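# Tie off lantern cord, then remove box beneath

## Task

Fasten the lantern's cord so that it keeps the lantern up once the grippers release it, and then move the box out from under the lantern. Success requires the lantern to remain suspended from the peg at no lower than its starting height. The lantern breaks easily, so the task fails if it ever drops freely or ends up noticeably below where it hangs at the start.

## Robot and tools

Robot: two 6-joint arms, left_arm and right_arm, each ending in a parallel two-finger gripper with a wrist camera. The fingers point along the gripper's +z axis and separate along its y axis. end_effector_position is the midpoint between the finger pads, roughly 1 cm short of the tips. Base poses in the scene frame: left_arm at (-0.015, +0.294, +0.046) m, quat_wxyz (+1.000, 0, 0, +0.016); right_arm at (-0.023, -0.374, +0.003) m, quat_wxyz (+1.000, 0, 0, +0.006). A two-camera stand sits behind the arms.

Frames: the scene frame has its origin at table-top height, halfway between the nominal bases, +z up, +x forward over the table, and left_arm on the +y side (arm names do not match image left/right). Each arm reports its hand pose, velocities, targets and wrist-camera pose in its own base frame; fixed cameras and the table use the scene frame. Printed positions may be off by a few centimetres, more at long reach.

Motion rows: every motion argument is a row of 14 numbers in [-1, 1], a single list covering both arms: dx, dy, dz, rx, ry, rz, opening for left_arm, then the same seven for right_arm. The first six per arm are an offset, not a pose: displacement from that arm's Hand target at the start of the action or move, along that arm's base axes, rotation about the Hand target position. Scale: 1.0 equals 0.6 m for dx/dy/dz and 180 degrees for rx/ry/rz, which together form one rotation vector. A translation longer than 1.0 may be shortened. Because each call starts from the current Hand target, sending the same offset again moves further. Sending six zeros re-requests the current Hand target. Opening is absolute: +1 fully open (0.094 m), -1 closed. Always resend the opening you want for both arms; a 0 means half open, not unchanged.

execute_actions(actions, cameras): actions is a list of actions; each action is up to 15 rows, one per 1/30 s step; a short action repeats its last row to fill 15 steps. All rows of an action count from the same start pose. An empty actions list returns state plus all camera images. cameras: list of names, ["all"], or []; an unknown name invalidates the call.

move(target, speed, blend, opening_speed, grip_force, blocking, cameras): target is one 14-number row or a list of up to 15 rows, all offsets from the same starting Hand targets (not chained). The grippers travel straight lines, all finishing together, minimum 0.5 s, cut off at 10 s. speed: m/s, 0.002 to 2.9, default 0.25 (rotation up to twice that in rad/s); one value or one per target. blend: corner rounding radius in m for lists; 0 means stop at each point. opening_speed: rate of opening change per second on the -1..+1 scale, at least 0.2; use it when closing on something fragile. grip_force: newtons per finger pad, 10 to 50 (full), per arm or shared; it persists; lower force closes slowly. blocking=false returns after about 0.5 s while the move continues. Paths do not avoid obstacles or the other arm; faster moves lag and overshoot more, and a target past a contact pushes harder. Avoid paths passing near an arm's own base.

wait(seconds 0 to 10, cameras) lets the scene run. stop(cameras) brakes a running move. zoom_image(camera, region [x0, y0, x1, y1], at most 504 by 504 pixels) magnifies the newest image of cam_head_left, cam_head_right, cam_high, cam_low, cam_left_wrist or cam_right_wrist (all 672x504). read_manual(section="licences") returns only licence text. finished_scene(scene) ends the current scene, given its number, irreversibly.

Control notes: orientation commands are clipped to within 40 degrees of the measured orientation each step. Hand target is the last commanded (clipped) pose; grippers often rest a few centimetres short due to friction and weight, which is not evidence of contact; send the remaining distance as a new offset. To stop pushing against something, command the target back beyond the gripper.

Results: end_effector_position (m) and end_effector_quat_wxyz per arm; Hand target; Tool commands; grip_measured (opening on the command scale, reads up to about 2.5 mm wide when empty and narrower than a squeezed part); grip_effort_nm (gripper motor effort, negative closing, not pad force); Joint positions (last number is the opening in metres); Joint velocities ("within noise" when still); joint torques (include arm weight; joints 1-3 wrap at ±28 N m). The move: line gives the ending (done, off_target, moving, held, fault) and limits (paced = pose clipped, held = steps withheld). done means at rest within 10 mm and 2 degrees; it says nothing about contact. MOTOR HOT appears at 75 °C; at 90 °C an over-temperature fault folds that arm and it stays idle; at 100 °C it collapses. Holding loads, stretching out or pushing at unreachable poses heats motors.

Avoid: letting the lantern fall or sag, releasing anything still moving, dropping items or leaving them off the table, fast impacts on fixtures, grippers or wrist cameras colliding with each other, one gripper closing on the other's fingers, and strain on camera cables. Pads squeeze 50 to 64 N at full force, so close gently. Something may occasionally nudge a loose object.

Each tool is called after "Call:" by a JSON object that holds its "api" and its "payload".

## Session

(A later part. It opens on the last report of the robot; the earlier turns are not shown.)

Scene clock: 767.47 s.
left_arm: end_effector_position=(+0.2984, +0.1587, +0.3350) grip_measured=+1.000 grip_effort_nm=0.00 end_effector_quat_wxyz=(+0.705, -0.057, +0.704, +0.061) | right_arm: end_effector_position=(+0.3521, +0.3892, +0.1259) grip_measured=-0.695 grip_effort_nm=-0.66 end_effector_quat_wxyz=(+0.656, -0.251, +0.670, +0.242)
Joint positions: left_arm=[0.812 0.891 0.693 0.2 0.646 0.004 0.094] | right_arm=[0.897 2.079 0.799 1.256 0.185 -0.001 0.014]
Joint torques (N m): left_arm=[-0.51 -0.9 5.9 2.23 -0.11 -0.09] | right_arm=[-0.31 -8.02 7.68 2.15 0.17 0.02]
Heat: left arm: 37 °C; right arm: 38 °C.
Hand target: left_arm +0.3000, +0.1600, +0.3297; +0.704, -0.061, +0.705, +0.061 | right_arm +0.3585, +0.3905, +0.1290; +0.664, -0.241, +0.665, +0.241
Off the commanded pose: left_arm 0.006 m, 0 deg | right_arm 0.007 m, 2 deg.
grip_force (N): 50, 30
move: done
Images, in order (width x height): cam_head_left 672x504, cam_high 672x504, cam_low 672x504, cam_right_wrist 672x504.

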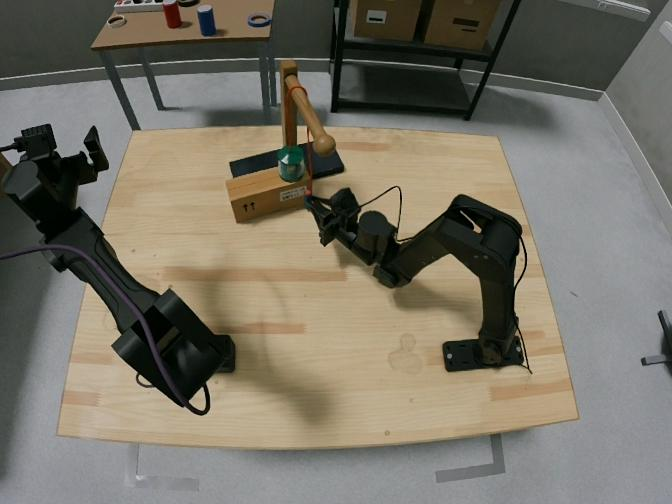

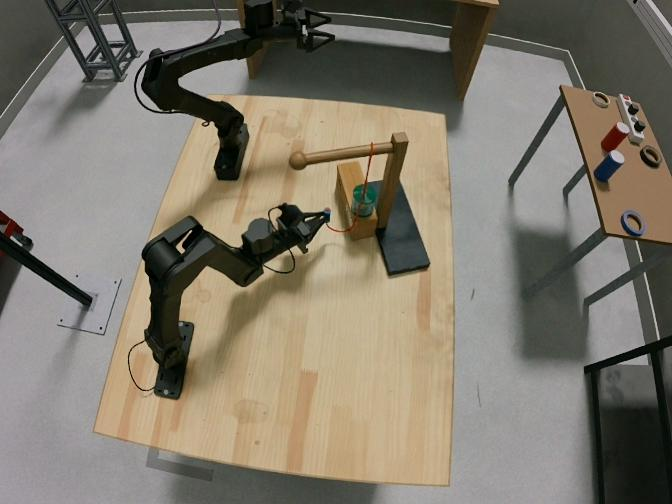

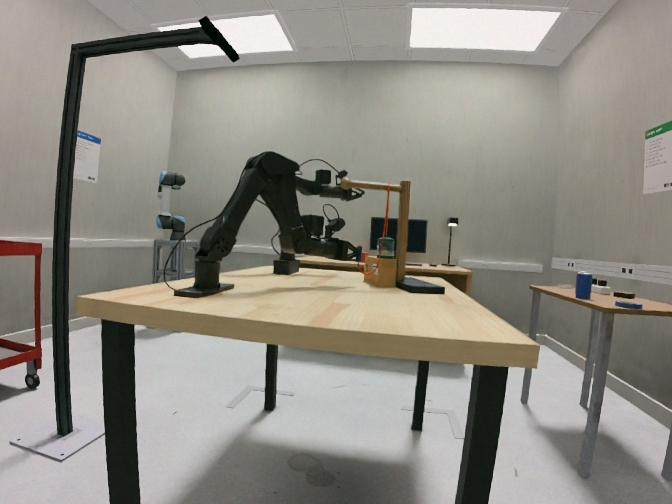

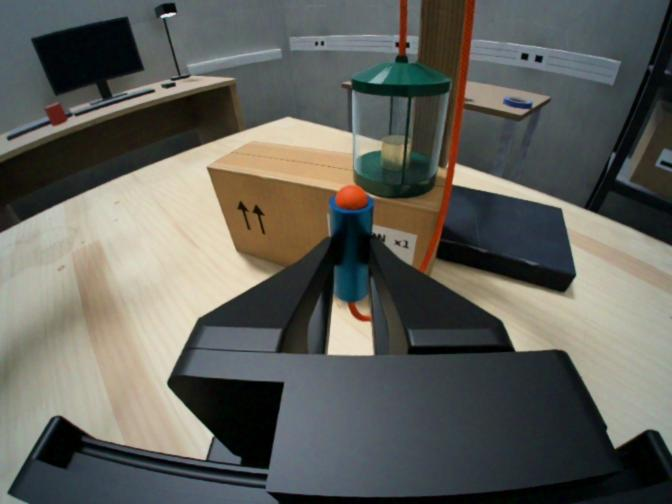

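Call:
{"api": "execute_actions", "payload": {"actions": []}}

Scene clock: 800.57 s.
left_arm: end_effector_position=(+0.2984, +0.1587, +0.3350) grip_measured=+1.000 grip_effort_nm=0.00 end_effector_quat_wxyz=(+0.705, -0.057, +0.704, +0.061) | right_arm: end_effector_position=(+0.3521, +0.3891, +0.1259) grip_measured=-0.695 grip_effort_nm=-0.66 end_effector_quat_wxyz=(+0.656, -0.251, +0.670, +0.242)
Joint positions: left_arm=[0.812 0.891 0.693 0.2 0.646 0.004 0.094] | right_arm=[0.897 2.079 0.799 1.256 0.185 -0.001 0.014]
Joint velocities: within noise
Joint torques (N m): left_arm=[-0.54 -0.83 5.9 2.24 -0.12 -0.07] | right_arm=[-0.34 -8.02 7.77 2.17 0.15 0]
Heat: left arm: 37 °C; right arm: 41 °C.
Hand target: left_arm +0.3000, +0.1600, +0.3297; +0.704, -0.061, +0.705, +0.061 | right_arm +0.3585, +0.3906, +0.1290; +0.664, -0.241, +0.665, +0.241
Tool commands: left_gripper/opening=+1.0 right_gripper/opening=-1.0
Off the commanded pose: left_arm 0.006 m, 0 deg | right_arm 0.007 m, 2 deg.
grip_force (N): 50, 30

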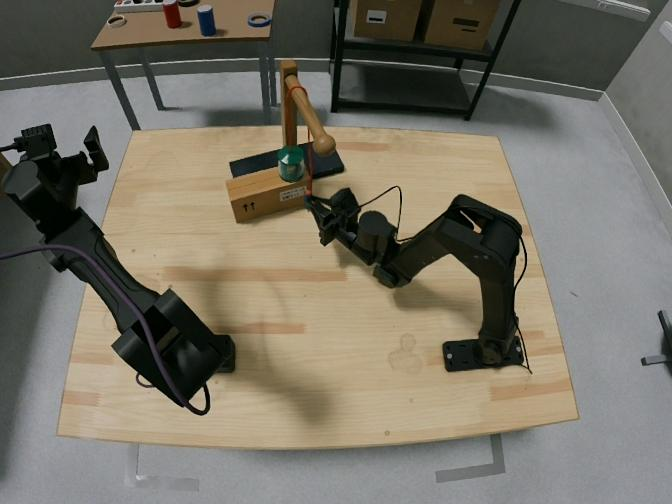

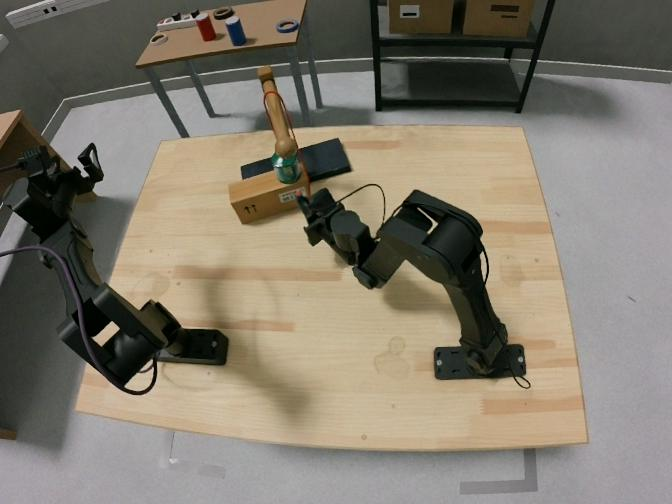

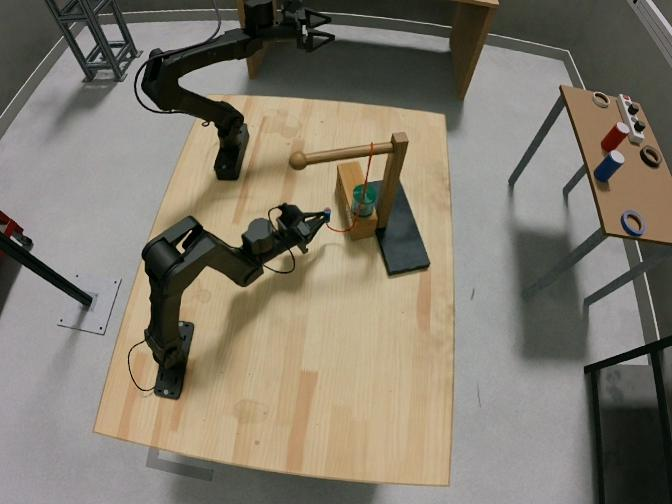

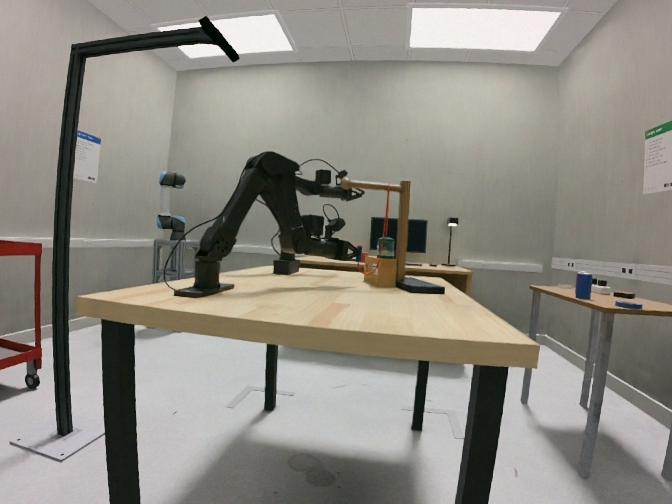

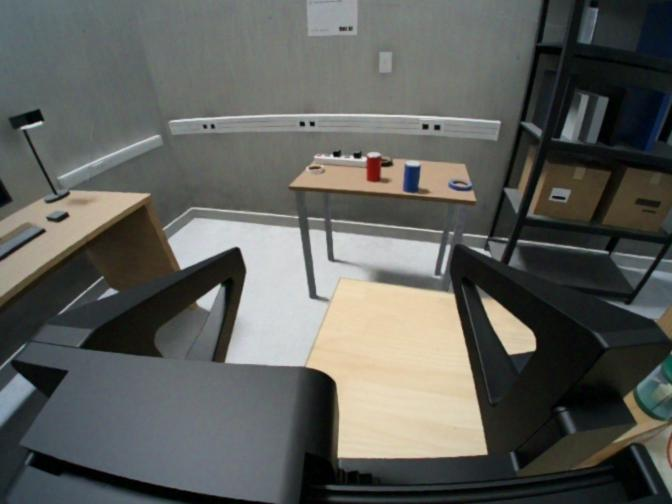

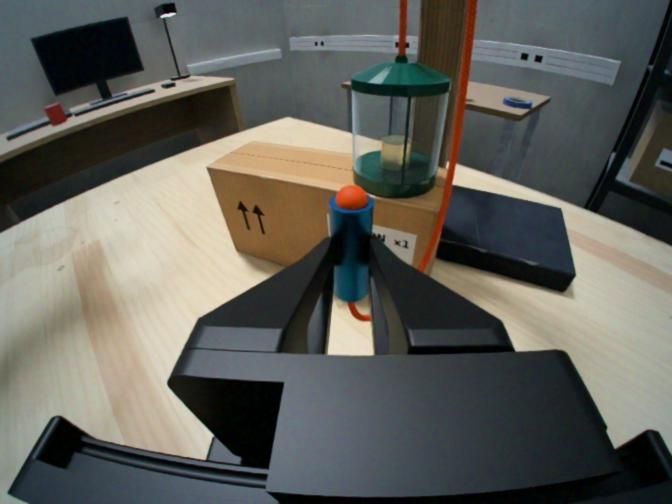

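Call:
{"api": "move", "payload": {"target": [[0,0,0,0,0,0,1.0,-0.08,0.2013,0.1083,0,0,0,-1.0],[0,0,0,0,0,0,1.0,-0.1168,0.2942,0.3583,0,0,0,-1.0]], "speed": 0.2, "blend": [0.04,0], "cameras": ["cam_high","cam_low","cam_right_wrist","cam_head_right"]}}

Scene clock: 820.83 s.
left_arm: end_effector_position=(+0.2984, +0.1587, +0.3350) grip_measured=+1.000 grip_effort_nm=0.01 end_effector_quat_wxyz=(+0.705, -0.057, +0.704, +0.061) | right_arm: end_effector_position=(+0.2872, +0.5633, +0.3458) grip_measured=-0.695 grip_effort_nm=-0.66 end_effector_quat_wxyz=(+0.665, -0.244, +0.663, +0.243)
Joint positions: left_arm=[0.812 0.891 0.693 0.2 0.646 0.004 0.094] | right_arm=[1.245 2.079 1.823 0.259 0.542 -0.004 0.014]
Joint torques (N m): left_arm=[-0.54 -0.91 5.89 2.23 -0.11 -0.08] | right_arm=[0.28 -10.97 10.74 1.76 0.15 0.04]
Heat: left arm: 37 °C; right arm: 42 °C.
Hand target: left_arm +0.3000, +0.1600, +0.3297; +0.704, -0.061, +0.705, +0.061 | right_arm +0.2884, +0.5671, +0.3440; +0.664, -0.242, +0.665, +0.241
Off the commanded pose: left_arm 0.006 m, 0 deg | right_arm 0.004 m, 0 deg.
grip_force (N): 50, 30
move: done
Images, in order (width x height): cam_head_right 672x504, cam_high 672x504, cam_low 672x504, cam_right_wrist 672x504.

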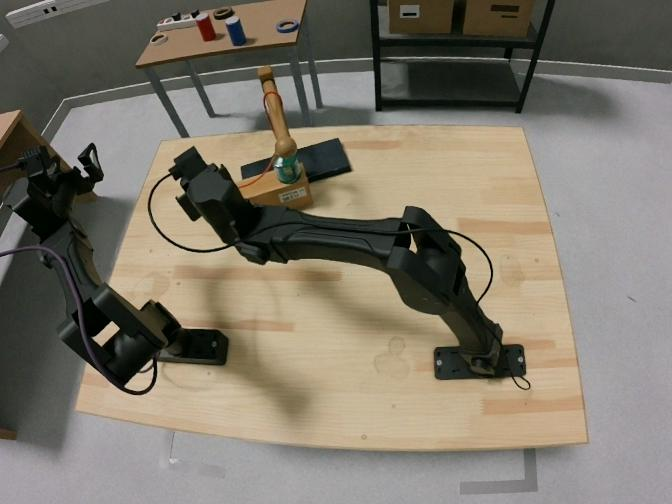

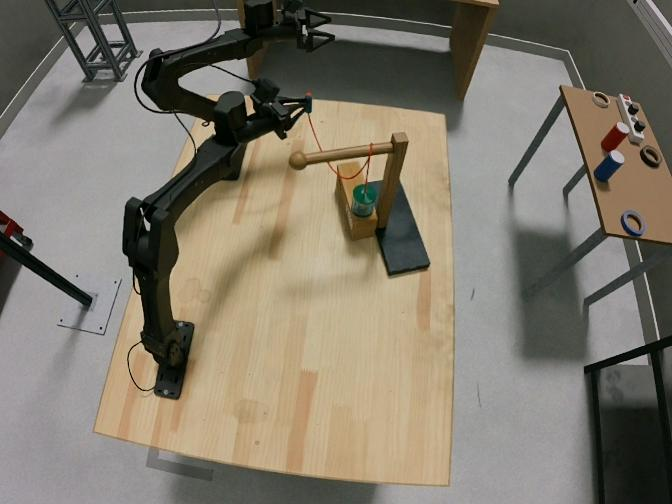

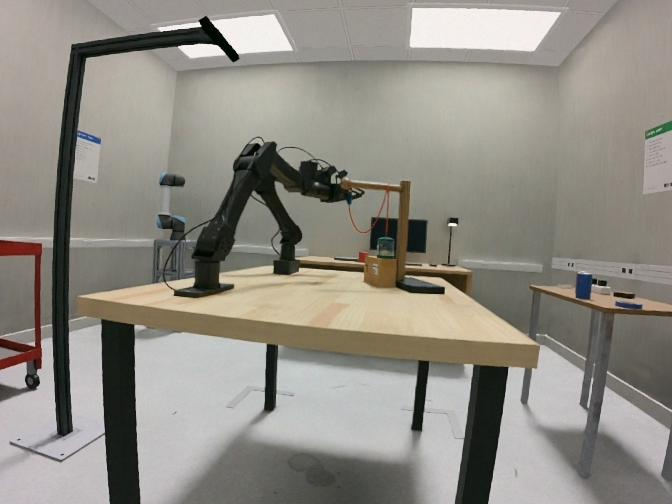

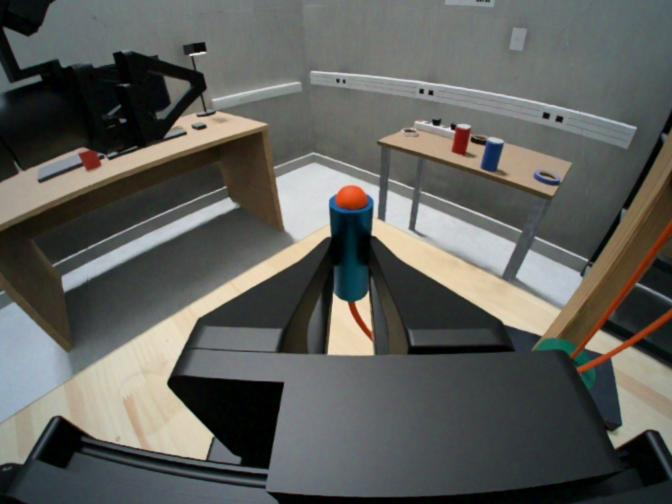

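Call:
{"api": "zoom_image", "payload": {"camera": "cam_high", "region": [260, 80, 440, 260]}}

Call:
{"api": "zoom_image", "payload": {"camera": "cam_low", "region": [310, 150, 450, 300]}}

Scaled by 2.800 from the camera's 672x504 image, which has a finer 960x720 frame.

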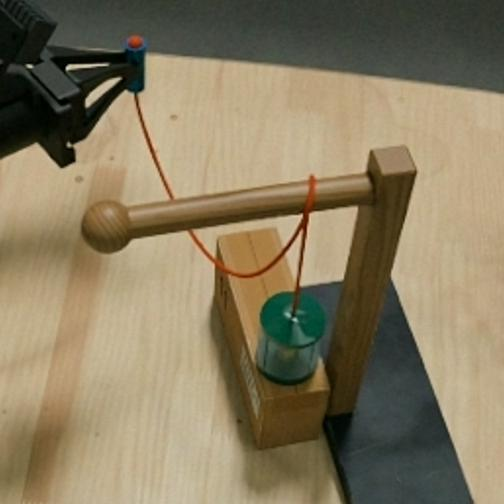

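Scaled by 3.360 from the camera's 672x504 image, which has a finer 960x720 frame.

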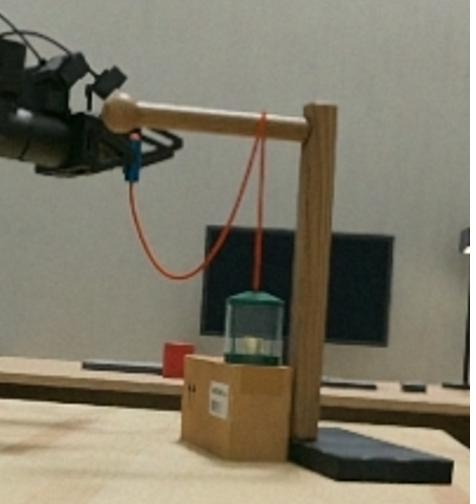

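Call:
{"api": "move", "payload": {"target": [[0,0,0,0,0,0,1.0,0.0368,-0.0928,0.2167,0,0,0,-1.0],[0,0,0,0,0,0,1.0,0.1168,-0.2942,0.2667,0,0,0,-1.0],[0,0,0,0,0,0,1.0,0.1907,-0.48,0.2,0,0,0,-1.0],[0,0,0,0,0,0,1.0,0.2398,-0.6038,0.0333,0,0,0,-1.0]], "speed": 0.2, "blend": [0.04,0.04,0.04,0], "cameras": ["cam_high","cam_low","cam_right_wrist","cam_head_right"]}}

Call:
{"api": "zoom_image", "payload": {"camera": "cam_high", "region": [260, 100, 440, 280]}}

Call:
{"api": "zoom_image", "payload": {"camera": "cam_low", "region": [310, 150, 450, 300]}}

Call:
{"api": "zoom_image", "payload": {"camera": "cam_head_right", "region": [200, 40, 400, 240]}}

Scene clock: 862.17 s.
left_arm: end_effector_position=(+0.2984, +0.1587, +0.3350) grip_measured=+1.000 grip_effort_nm=0.00 end_effector_quat_wxyz=(+0.705, -0.057, +0.704, +0.061) | right_arm: end_effector_position=(+0.4384, +0.2054, +0.3510) grip_measured=-0.695 grip_effort_nm=-0.65 end_effector_quat_wxyz=(+0.652, -0.239, +0.679, +0.238)
Joint positions: left_arm=[0.812 0.891 0.693 0.2 0.646 0.004 0.094] | right_arm=[0.292 1.461 1.139 0.282 -0.396 -0.004 0.014]
Joint torques (N m): left_arm=[-0.59 -0.84 5.9 2.22 -0.12 -0.07] | right_arm=[-0.1 -8.91 8.1 2.12 -0.08 0.04]
Heat: left arm: 37 °C; right arm: 47 °C.
Hand target: left_arm +0.3000, +0.1600, +0.3297; +0.704, -0.061, +0.705, +0.061 | right_arm +0.4323, +0.2047, +0.3639; +0.664, -0.241, +0.665, +0.241
Off the commanded pose: left_arm 0.006 m, 0 deg | right_arm 0.014 m, 2 deg.
grip_force (N): 50, 30
move: off_target (right_arm)
Images, in order (width x height): cam_head_right 672x504, cam_high 672x504, cam_low 672x504, cam_right_wrist 672x504.

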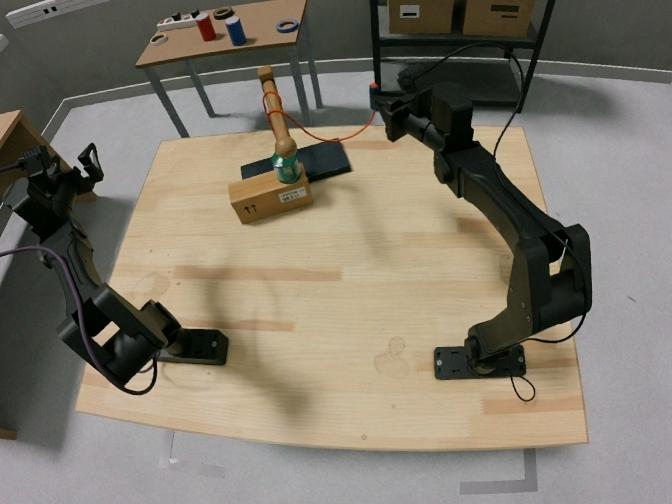

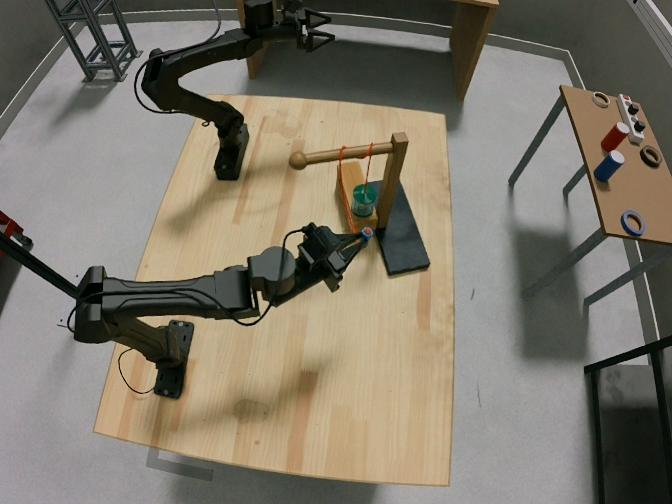

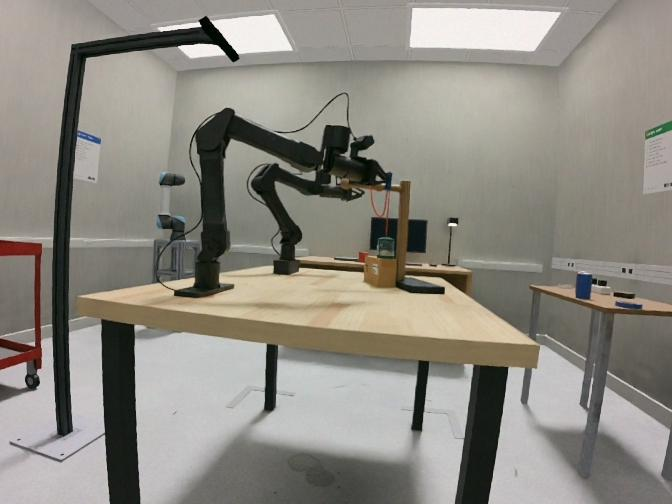

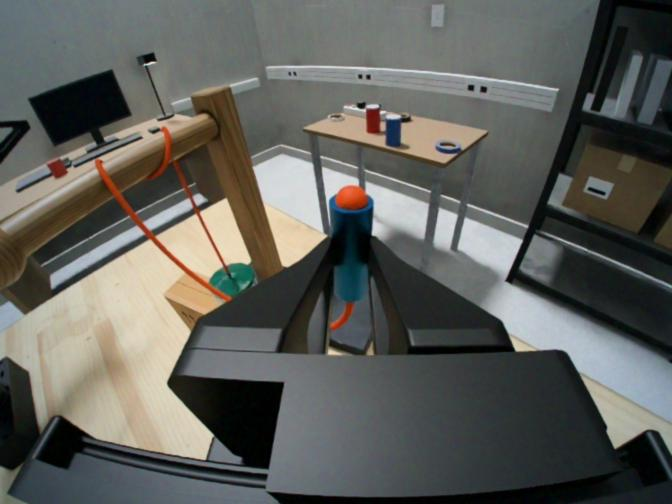

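Scaled by 2.800 from the camera's 672x504 image, which has a finer 960x720 frame.

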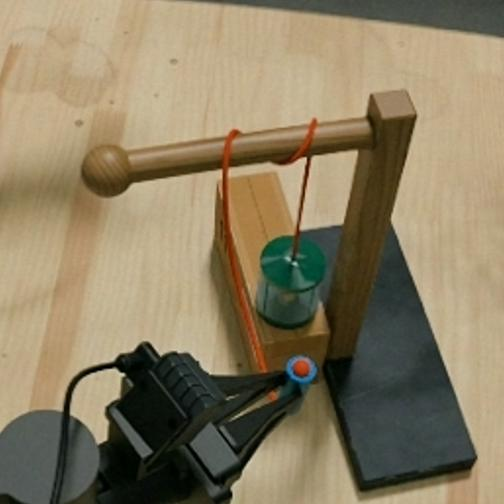

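Scaled by 3.360 from the camera's 672x504 image, which has a finer 960x720 frame.

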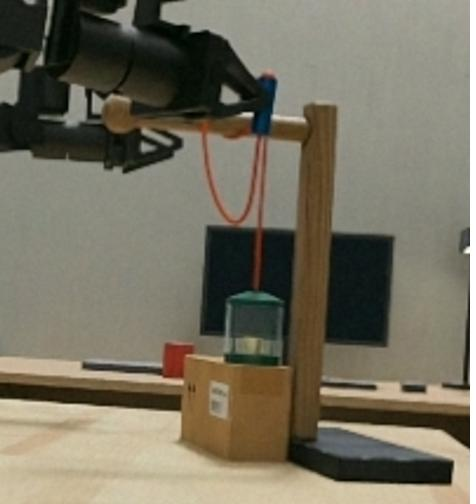

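Scaled by 2.520 from the camera's 672x504 image, which has a finer 960x720 frame.

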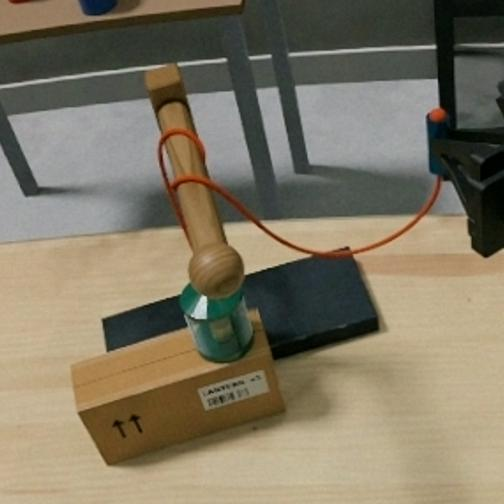

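Call:
{"api": "move", "payload": {"target": [0,0,0,0,0,0,1.0,-0.0123,0.0145,-0.2732,0,0,0,-1.0], "speed": 0.15, "cameras": ["cam_high","cam_low","cam_right_wrist","cam_head_right"]}}

Call:
{"api": "zoom_image", "payload": {"camera": "cam_high", "region": [260, 100, 440, 280]}}

Call:
{"api": "zoom_image", "payload": {"camera": "cam_head_right", "region": [200, 40, 400, 240]}}

Scene clock: 916.43 s.
left_arm: end_effector_position=(+0.2984, +0.1587, +0.3350) grip_measured=+1.000 grip_effort_nm=0.00 end_effector_quat_wxyz=(+0.705, -0.057, +0.704, +0.061) | right_arm: end_effector_position=(+0.4248, +0.2118, +0.2036) grip_measured=-0.695 grip_effort_nm=-0.66 end_effector_quat_wxyz=(+0.664, -0.244, +0.665, +0.241)
Joint positions: left_arm=[0.812 0.891 0.693 0.2 0.646 0.004 0.094] | right_arm=[0.319 1.692 0.676 1.013 -0.381 -0.004 0.014]
Joint torques (N m): left_arm=[-0.55 -0.88 5.9 2.21 -0.12 -0.07] | right_arm=[0.49 -6.15 6.38 2.06 0.13 0.05]
Heat: left arm: 37 °C; right arm: 41 °C.
Hand target: left_arm +0.3000, +0.1600, +0.3297; +0.704, -0.061, +0.705, +0.061 | right_arm +0.4249, +0.2134, +0.2001; +0.664, -0.241, +0.665, +0.241
Off the commanded pose: left_arm 0.006 m, 0 deg | right_arm 0.004 m, 0 deg.
grip_force (N): 50, 30
move: done
Images, in order (width x height): cam_head_right 672x504, cam_high 672x504, cam_low 672x504, cam_right_wrist 672x504.

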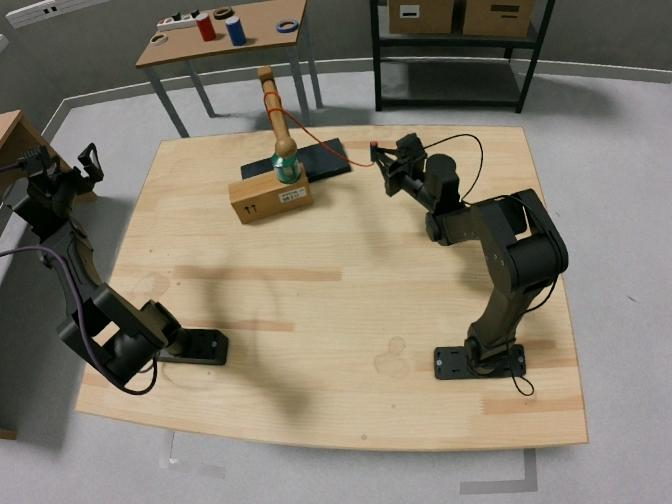

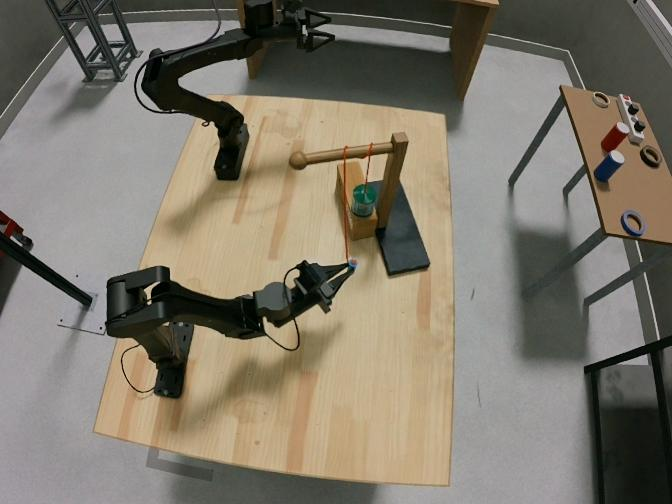

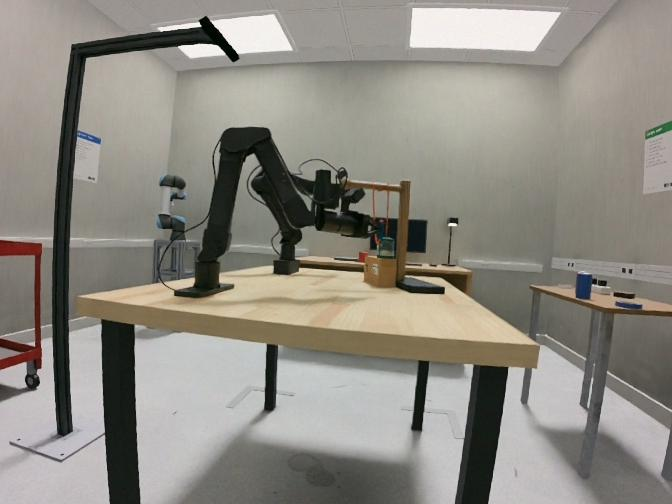

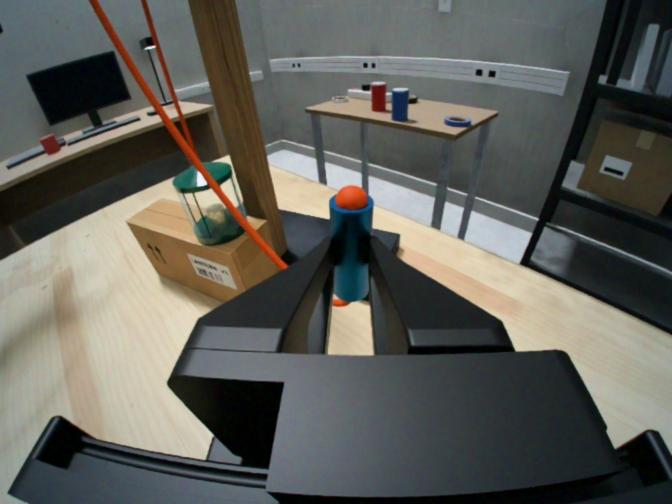

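Scaled by 2.800 from the camera's 672x504 image, which has a finer 960x720 frame.

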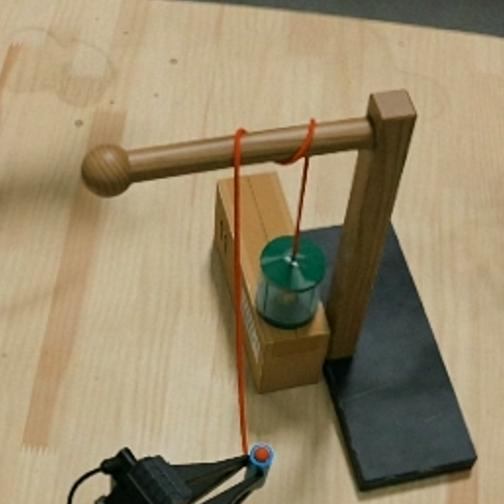

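Scaled by 2.520 from the camera's 672x504 image, which has a finer 960x720 frame.

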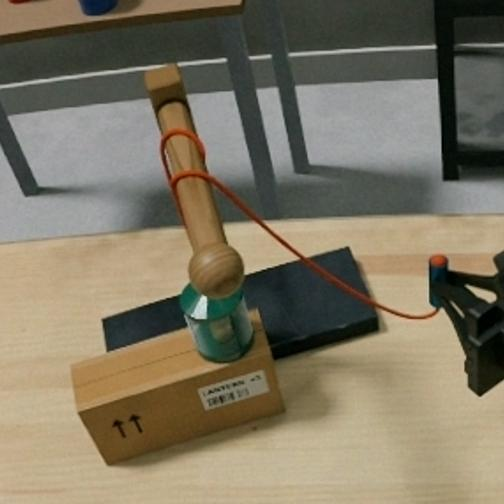

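Call:
{"api": "move", "payload": {"target": [[0,0,0,0,0,0,1.0,-0.1107,0.2953,-0.0025,0,0,0,-1.0],[0,0,0,0,0,0,1.0,-0.1783,0.4657,0.0725,0,0,0,-1.0],[0,0,0,0,0,0,1.0,-0.2030,0.5277,0.2558,0,0,0,-1.0],[0,0,0,0,0,0,1.0,-0.1783,0.4657,0.4392,0,0,0,-1.0],[0,0,0,0,0,0,1.0,-0.1107,0.2953,0.4892,0,0,0,-1.0],[0,0,0,0,0,0,1.0,-0.0430,0.1250,0.4392,0,0,0,-1.0],[0,0,0,0,0,0,1.0,-0.0183,0.0632,0.2725,0,0,0,-1.0],[0,0,0,0,0,0,1.0,-0.0368,0.1095,0.1392,0,0,0,-1.0]], "speed": 0.22, "blend": [0.04,0.04,0.04,0.04,0.04,0.04,0.03,0], "cameras": ["cam_high","cam_low","cam_right_wrist","cam_head_right"]}}

Call:
{"api": "zoom_image", "payload": {"camera": "cam_high", "region": [260, 100, 440, 280]}}

Call:
{"api": "zoom_image", "payload": {"camera": "cam_head_right", "region": [200, 40, 400, 240]}}

Call:
{"api": "zoom_image", "payload": {"camera": "cam_low", "region": [310, 150, 450, 300]}}

Scene clock: 975.63 s.
left_arm: end_effector_position=(+0.2984, +0.1587, +0.3350) grip_measured=+1.000 grip_effort_nm=0.00 end_effector_quat_wxyz=(+0.705, -0.057, +0.704, +0.061) | right_arm: end_effector_position=(+0.4009, +0.2790, +0.2857) grip_measured=-0.695 grip_effort_nm=-0.66 end_effector_quat_wxyz=(+0.662, -0.246, +0.665, +0.242)
Joint positions: left_arm=[0.812 0.891 0.693 0.2 0.646 0.004 0.094] | right_arm=[0.548 1.515 0.889 0.62 -0.157 -0.004 0.014]
Joint torques (N m): left_arm=[-0.5 -0.85 5.93 2.21 -0.11 -0.08] | right_arm=[0.18 -5.93 7.84 2.15 0.14 0.05]
Heat: left arm: 37 °C; right arm: 39 °C.
Hand target: left_arm +0.3000, +0.1600, +0.3297; +0.704, -0.061, +0.705, +0.061 | right_arm +0.4028, +0.2792, +0.2835; +0.664, -0.241, +0.665, +0.241
Off the commanded pose: left_arm 0.006 m, 0 deg | right_arm 0.003 m, 1 deg.
grip_force (N): 50, 30
move: done
Images, in order (width x height): cam_head_right 672x504, cam_high 672x504, cam_low 672x504, cam_right_wrist 672x504.

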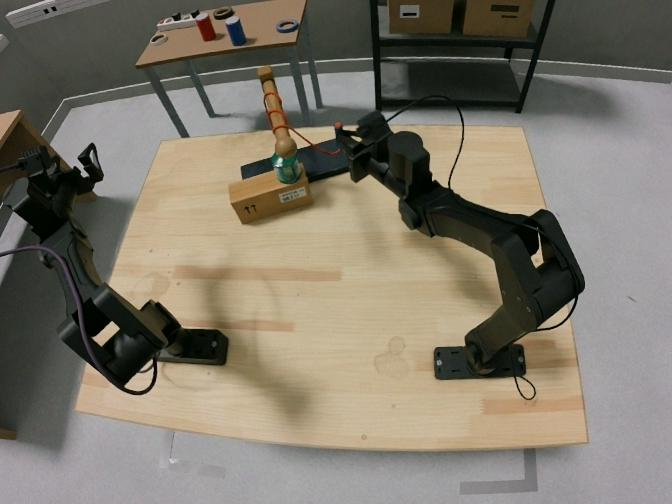

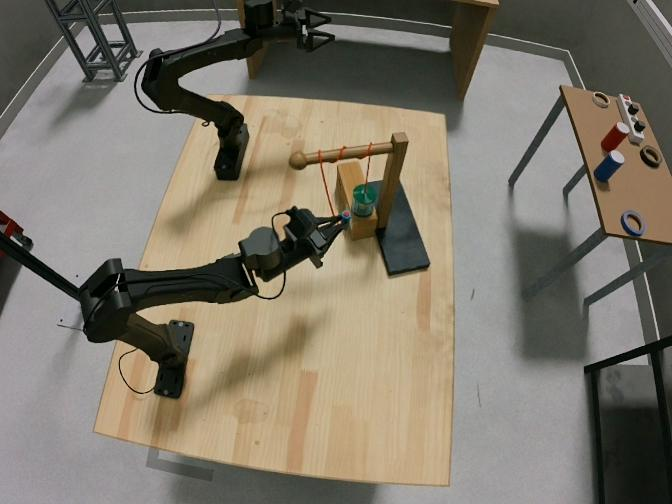

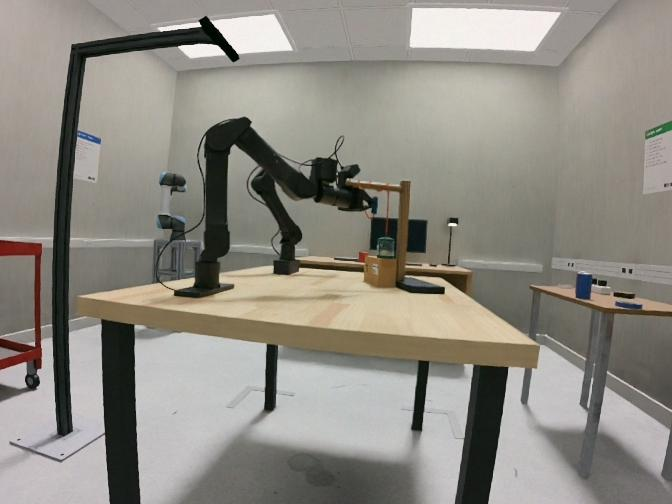

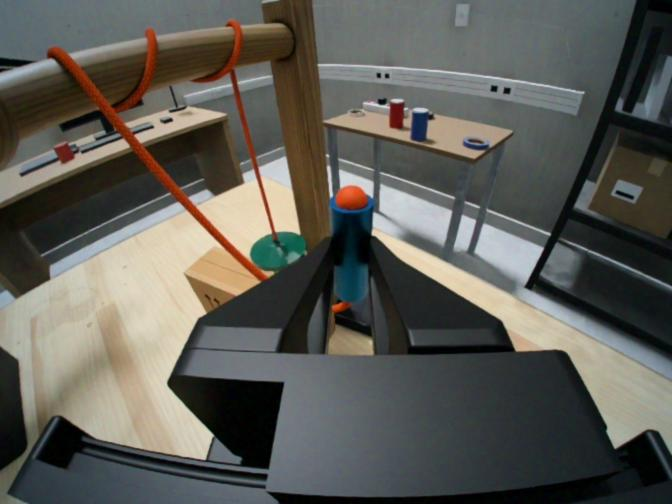

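Scaled by 2.800 from the camera's 672x504 image, which has a finer 960x720 frame.

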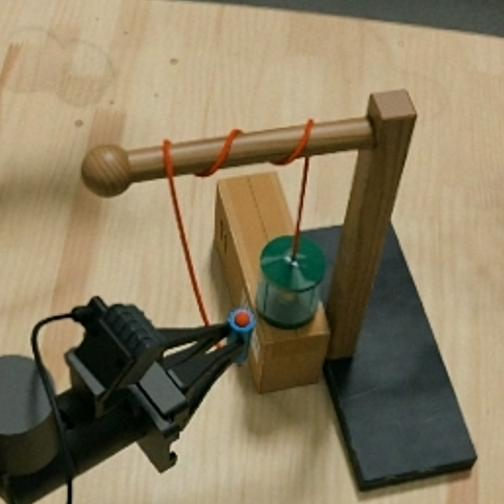

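Scaled by 2.520 from the camera's 672x504 image, which has a finer 960x720 frame.

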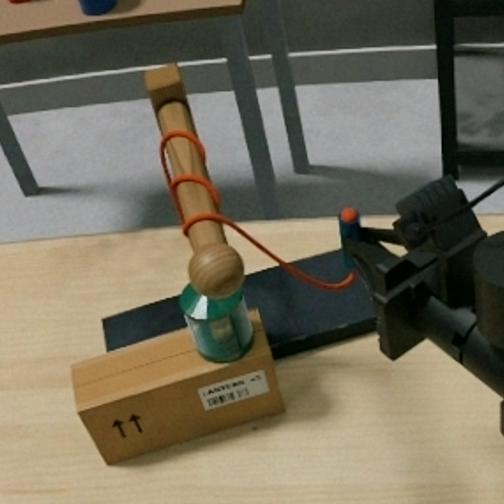

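Scaled by 3.360 from the camera's 672x504 image, which has a finer 960x720 frame.

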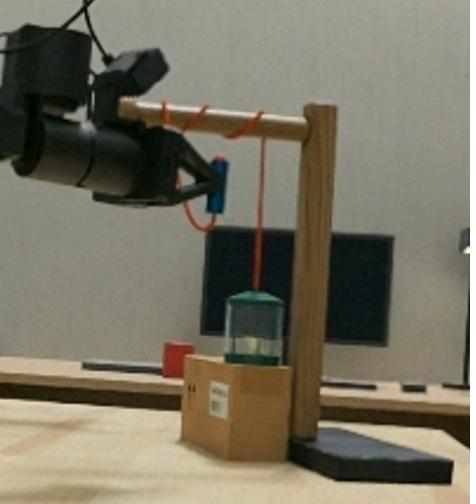

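Call:
{"api": "move", "payload": {"target": [0,0,0,0,0,0,1.0,0.0742,-0.0065,-0.0327,0,0,0,-1.0], "speed": 0.06, "cameras": ["cam_high","cam_low","cam_right_wrist","cam_head_right"]}}

Call:
{"api": "zoom_image", "payload": {"camera": "cam_high", "region": [260, 100, 440, 280]}}

Call:
{"api": "zoom_image", "payload": {"camera": "cam_head_right", "region": [200, 40, 400, 240]}}

Call:
{"api": "zoom_image", "payload": {"camera": "cam_low", "region": [310, 150, 450, 300]}}

Scene clock: 1075.57 s.
left_arm: end_effector_position=(+0.2984, +0.1587, +0.3350) grip_measured=+1.000 grip_effort_nm=0.01 end_effector_quat_wxyz=(+0.705, -0.057, +0.704, +0.061) | right_arm: end_effector_position=(+0.4400, +0.2755, +0.2565) grip_measured=-0.695 grip_effort_nm=-0.66 end_effector_quat_wxyz=(+0.656, -0.245, +0.672, +0.240)
Joint positions: left_arm=[0.812 0.891 0.693 0.2 0.646 0.004 0.094] | right_arm=[0.482 1.68 0.949 0.707 -0.219 -0.004 0.014]
Joint torques (N m): left_arm=[-0.53 -0.81 5.9 2.23 -0.12 -0.08] | right_arm=[-0.76 -6.89 10.63 2.06 -0.03 0.05]
Heat: left arm: 37 °C; right arm: 42 °C.
Hand target: left_arm +0.3000, +0.1600, +0.3297; +0.704, -0.061, +0.705, +0.061 | right_arm +0.4473, +0.2753, +0.2640; +0.664, -0.241, +0.665, +0.241
Off the commanded pose: left_arm 0.006 m, 0 deg | right_arm 0.010 m, 1 deg.
grip_force (N): 50, 30
move: done
Images, in order (width x height): cam_head_right 672x504, cam_high 672x504, cam_low 672x504, cam_right_wrist 672x504.

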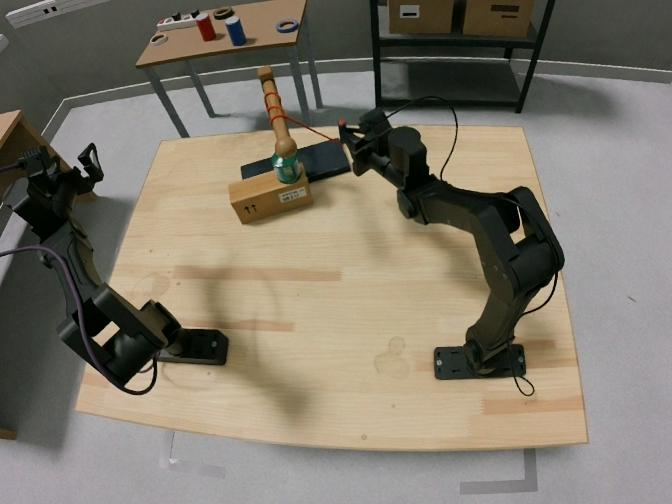

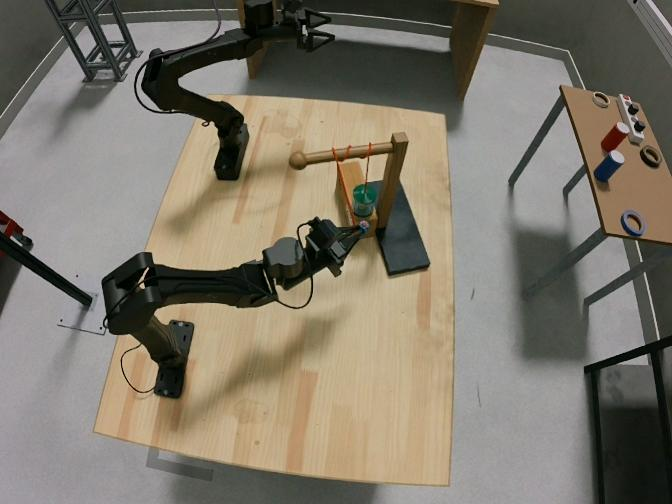

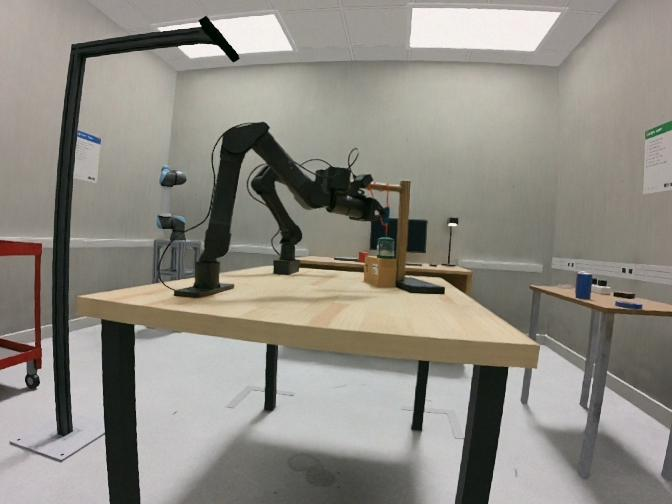

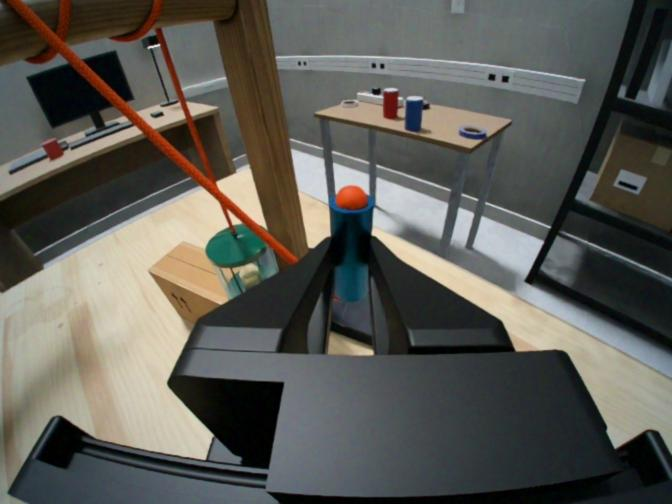

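Scaled by 2.800 from the camera's 672x504 image, which has a finer 960x720 frame.

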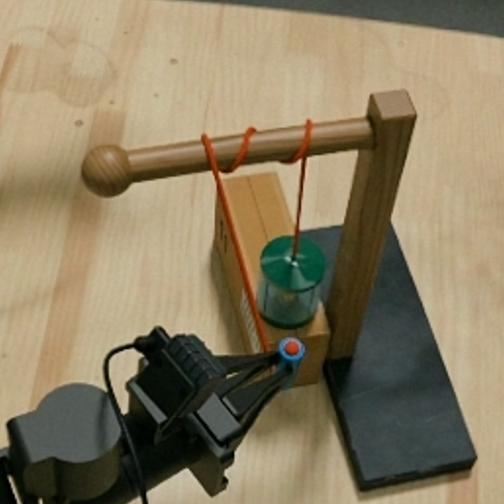

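Scaled by 2.520 from the camera's 672x504 image, which has a finer 960x720 frame.

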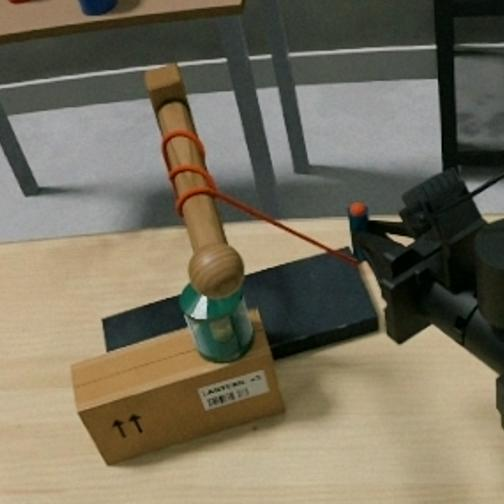

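Scaled by 3.360 from the camera's 672x504 image, which has a finer 960x720 frame.

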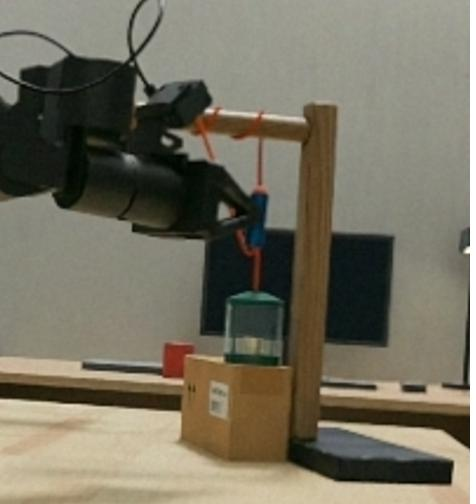

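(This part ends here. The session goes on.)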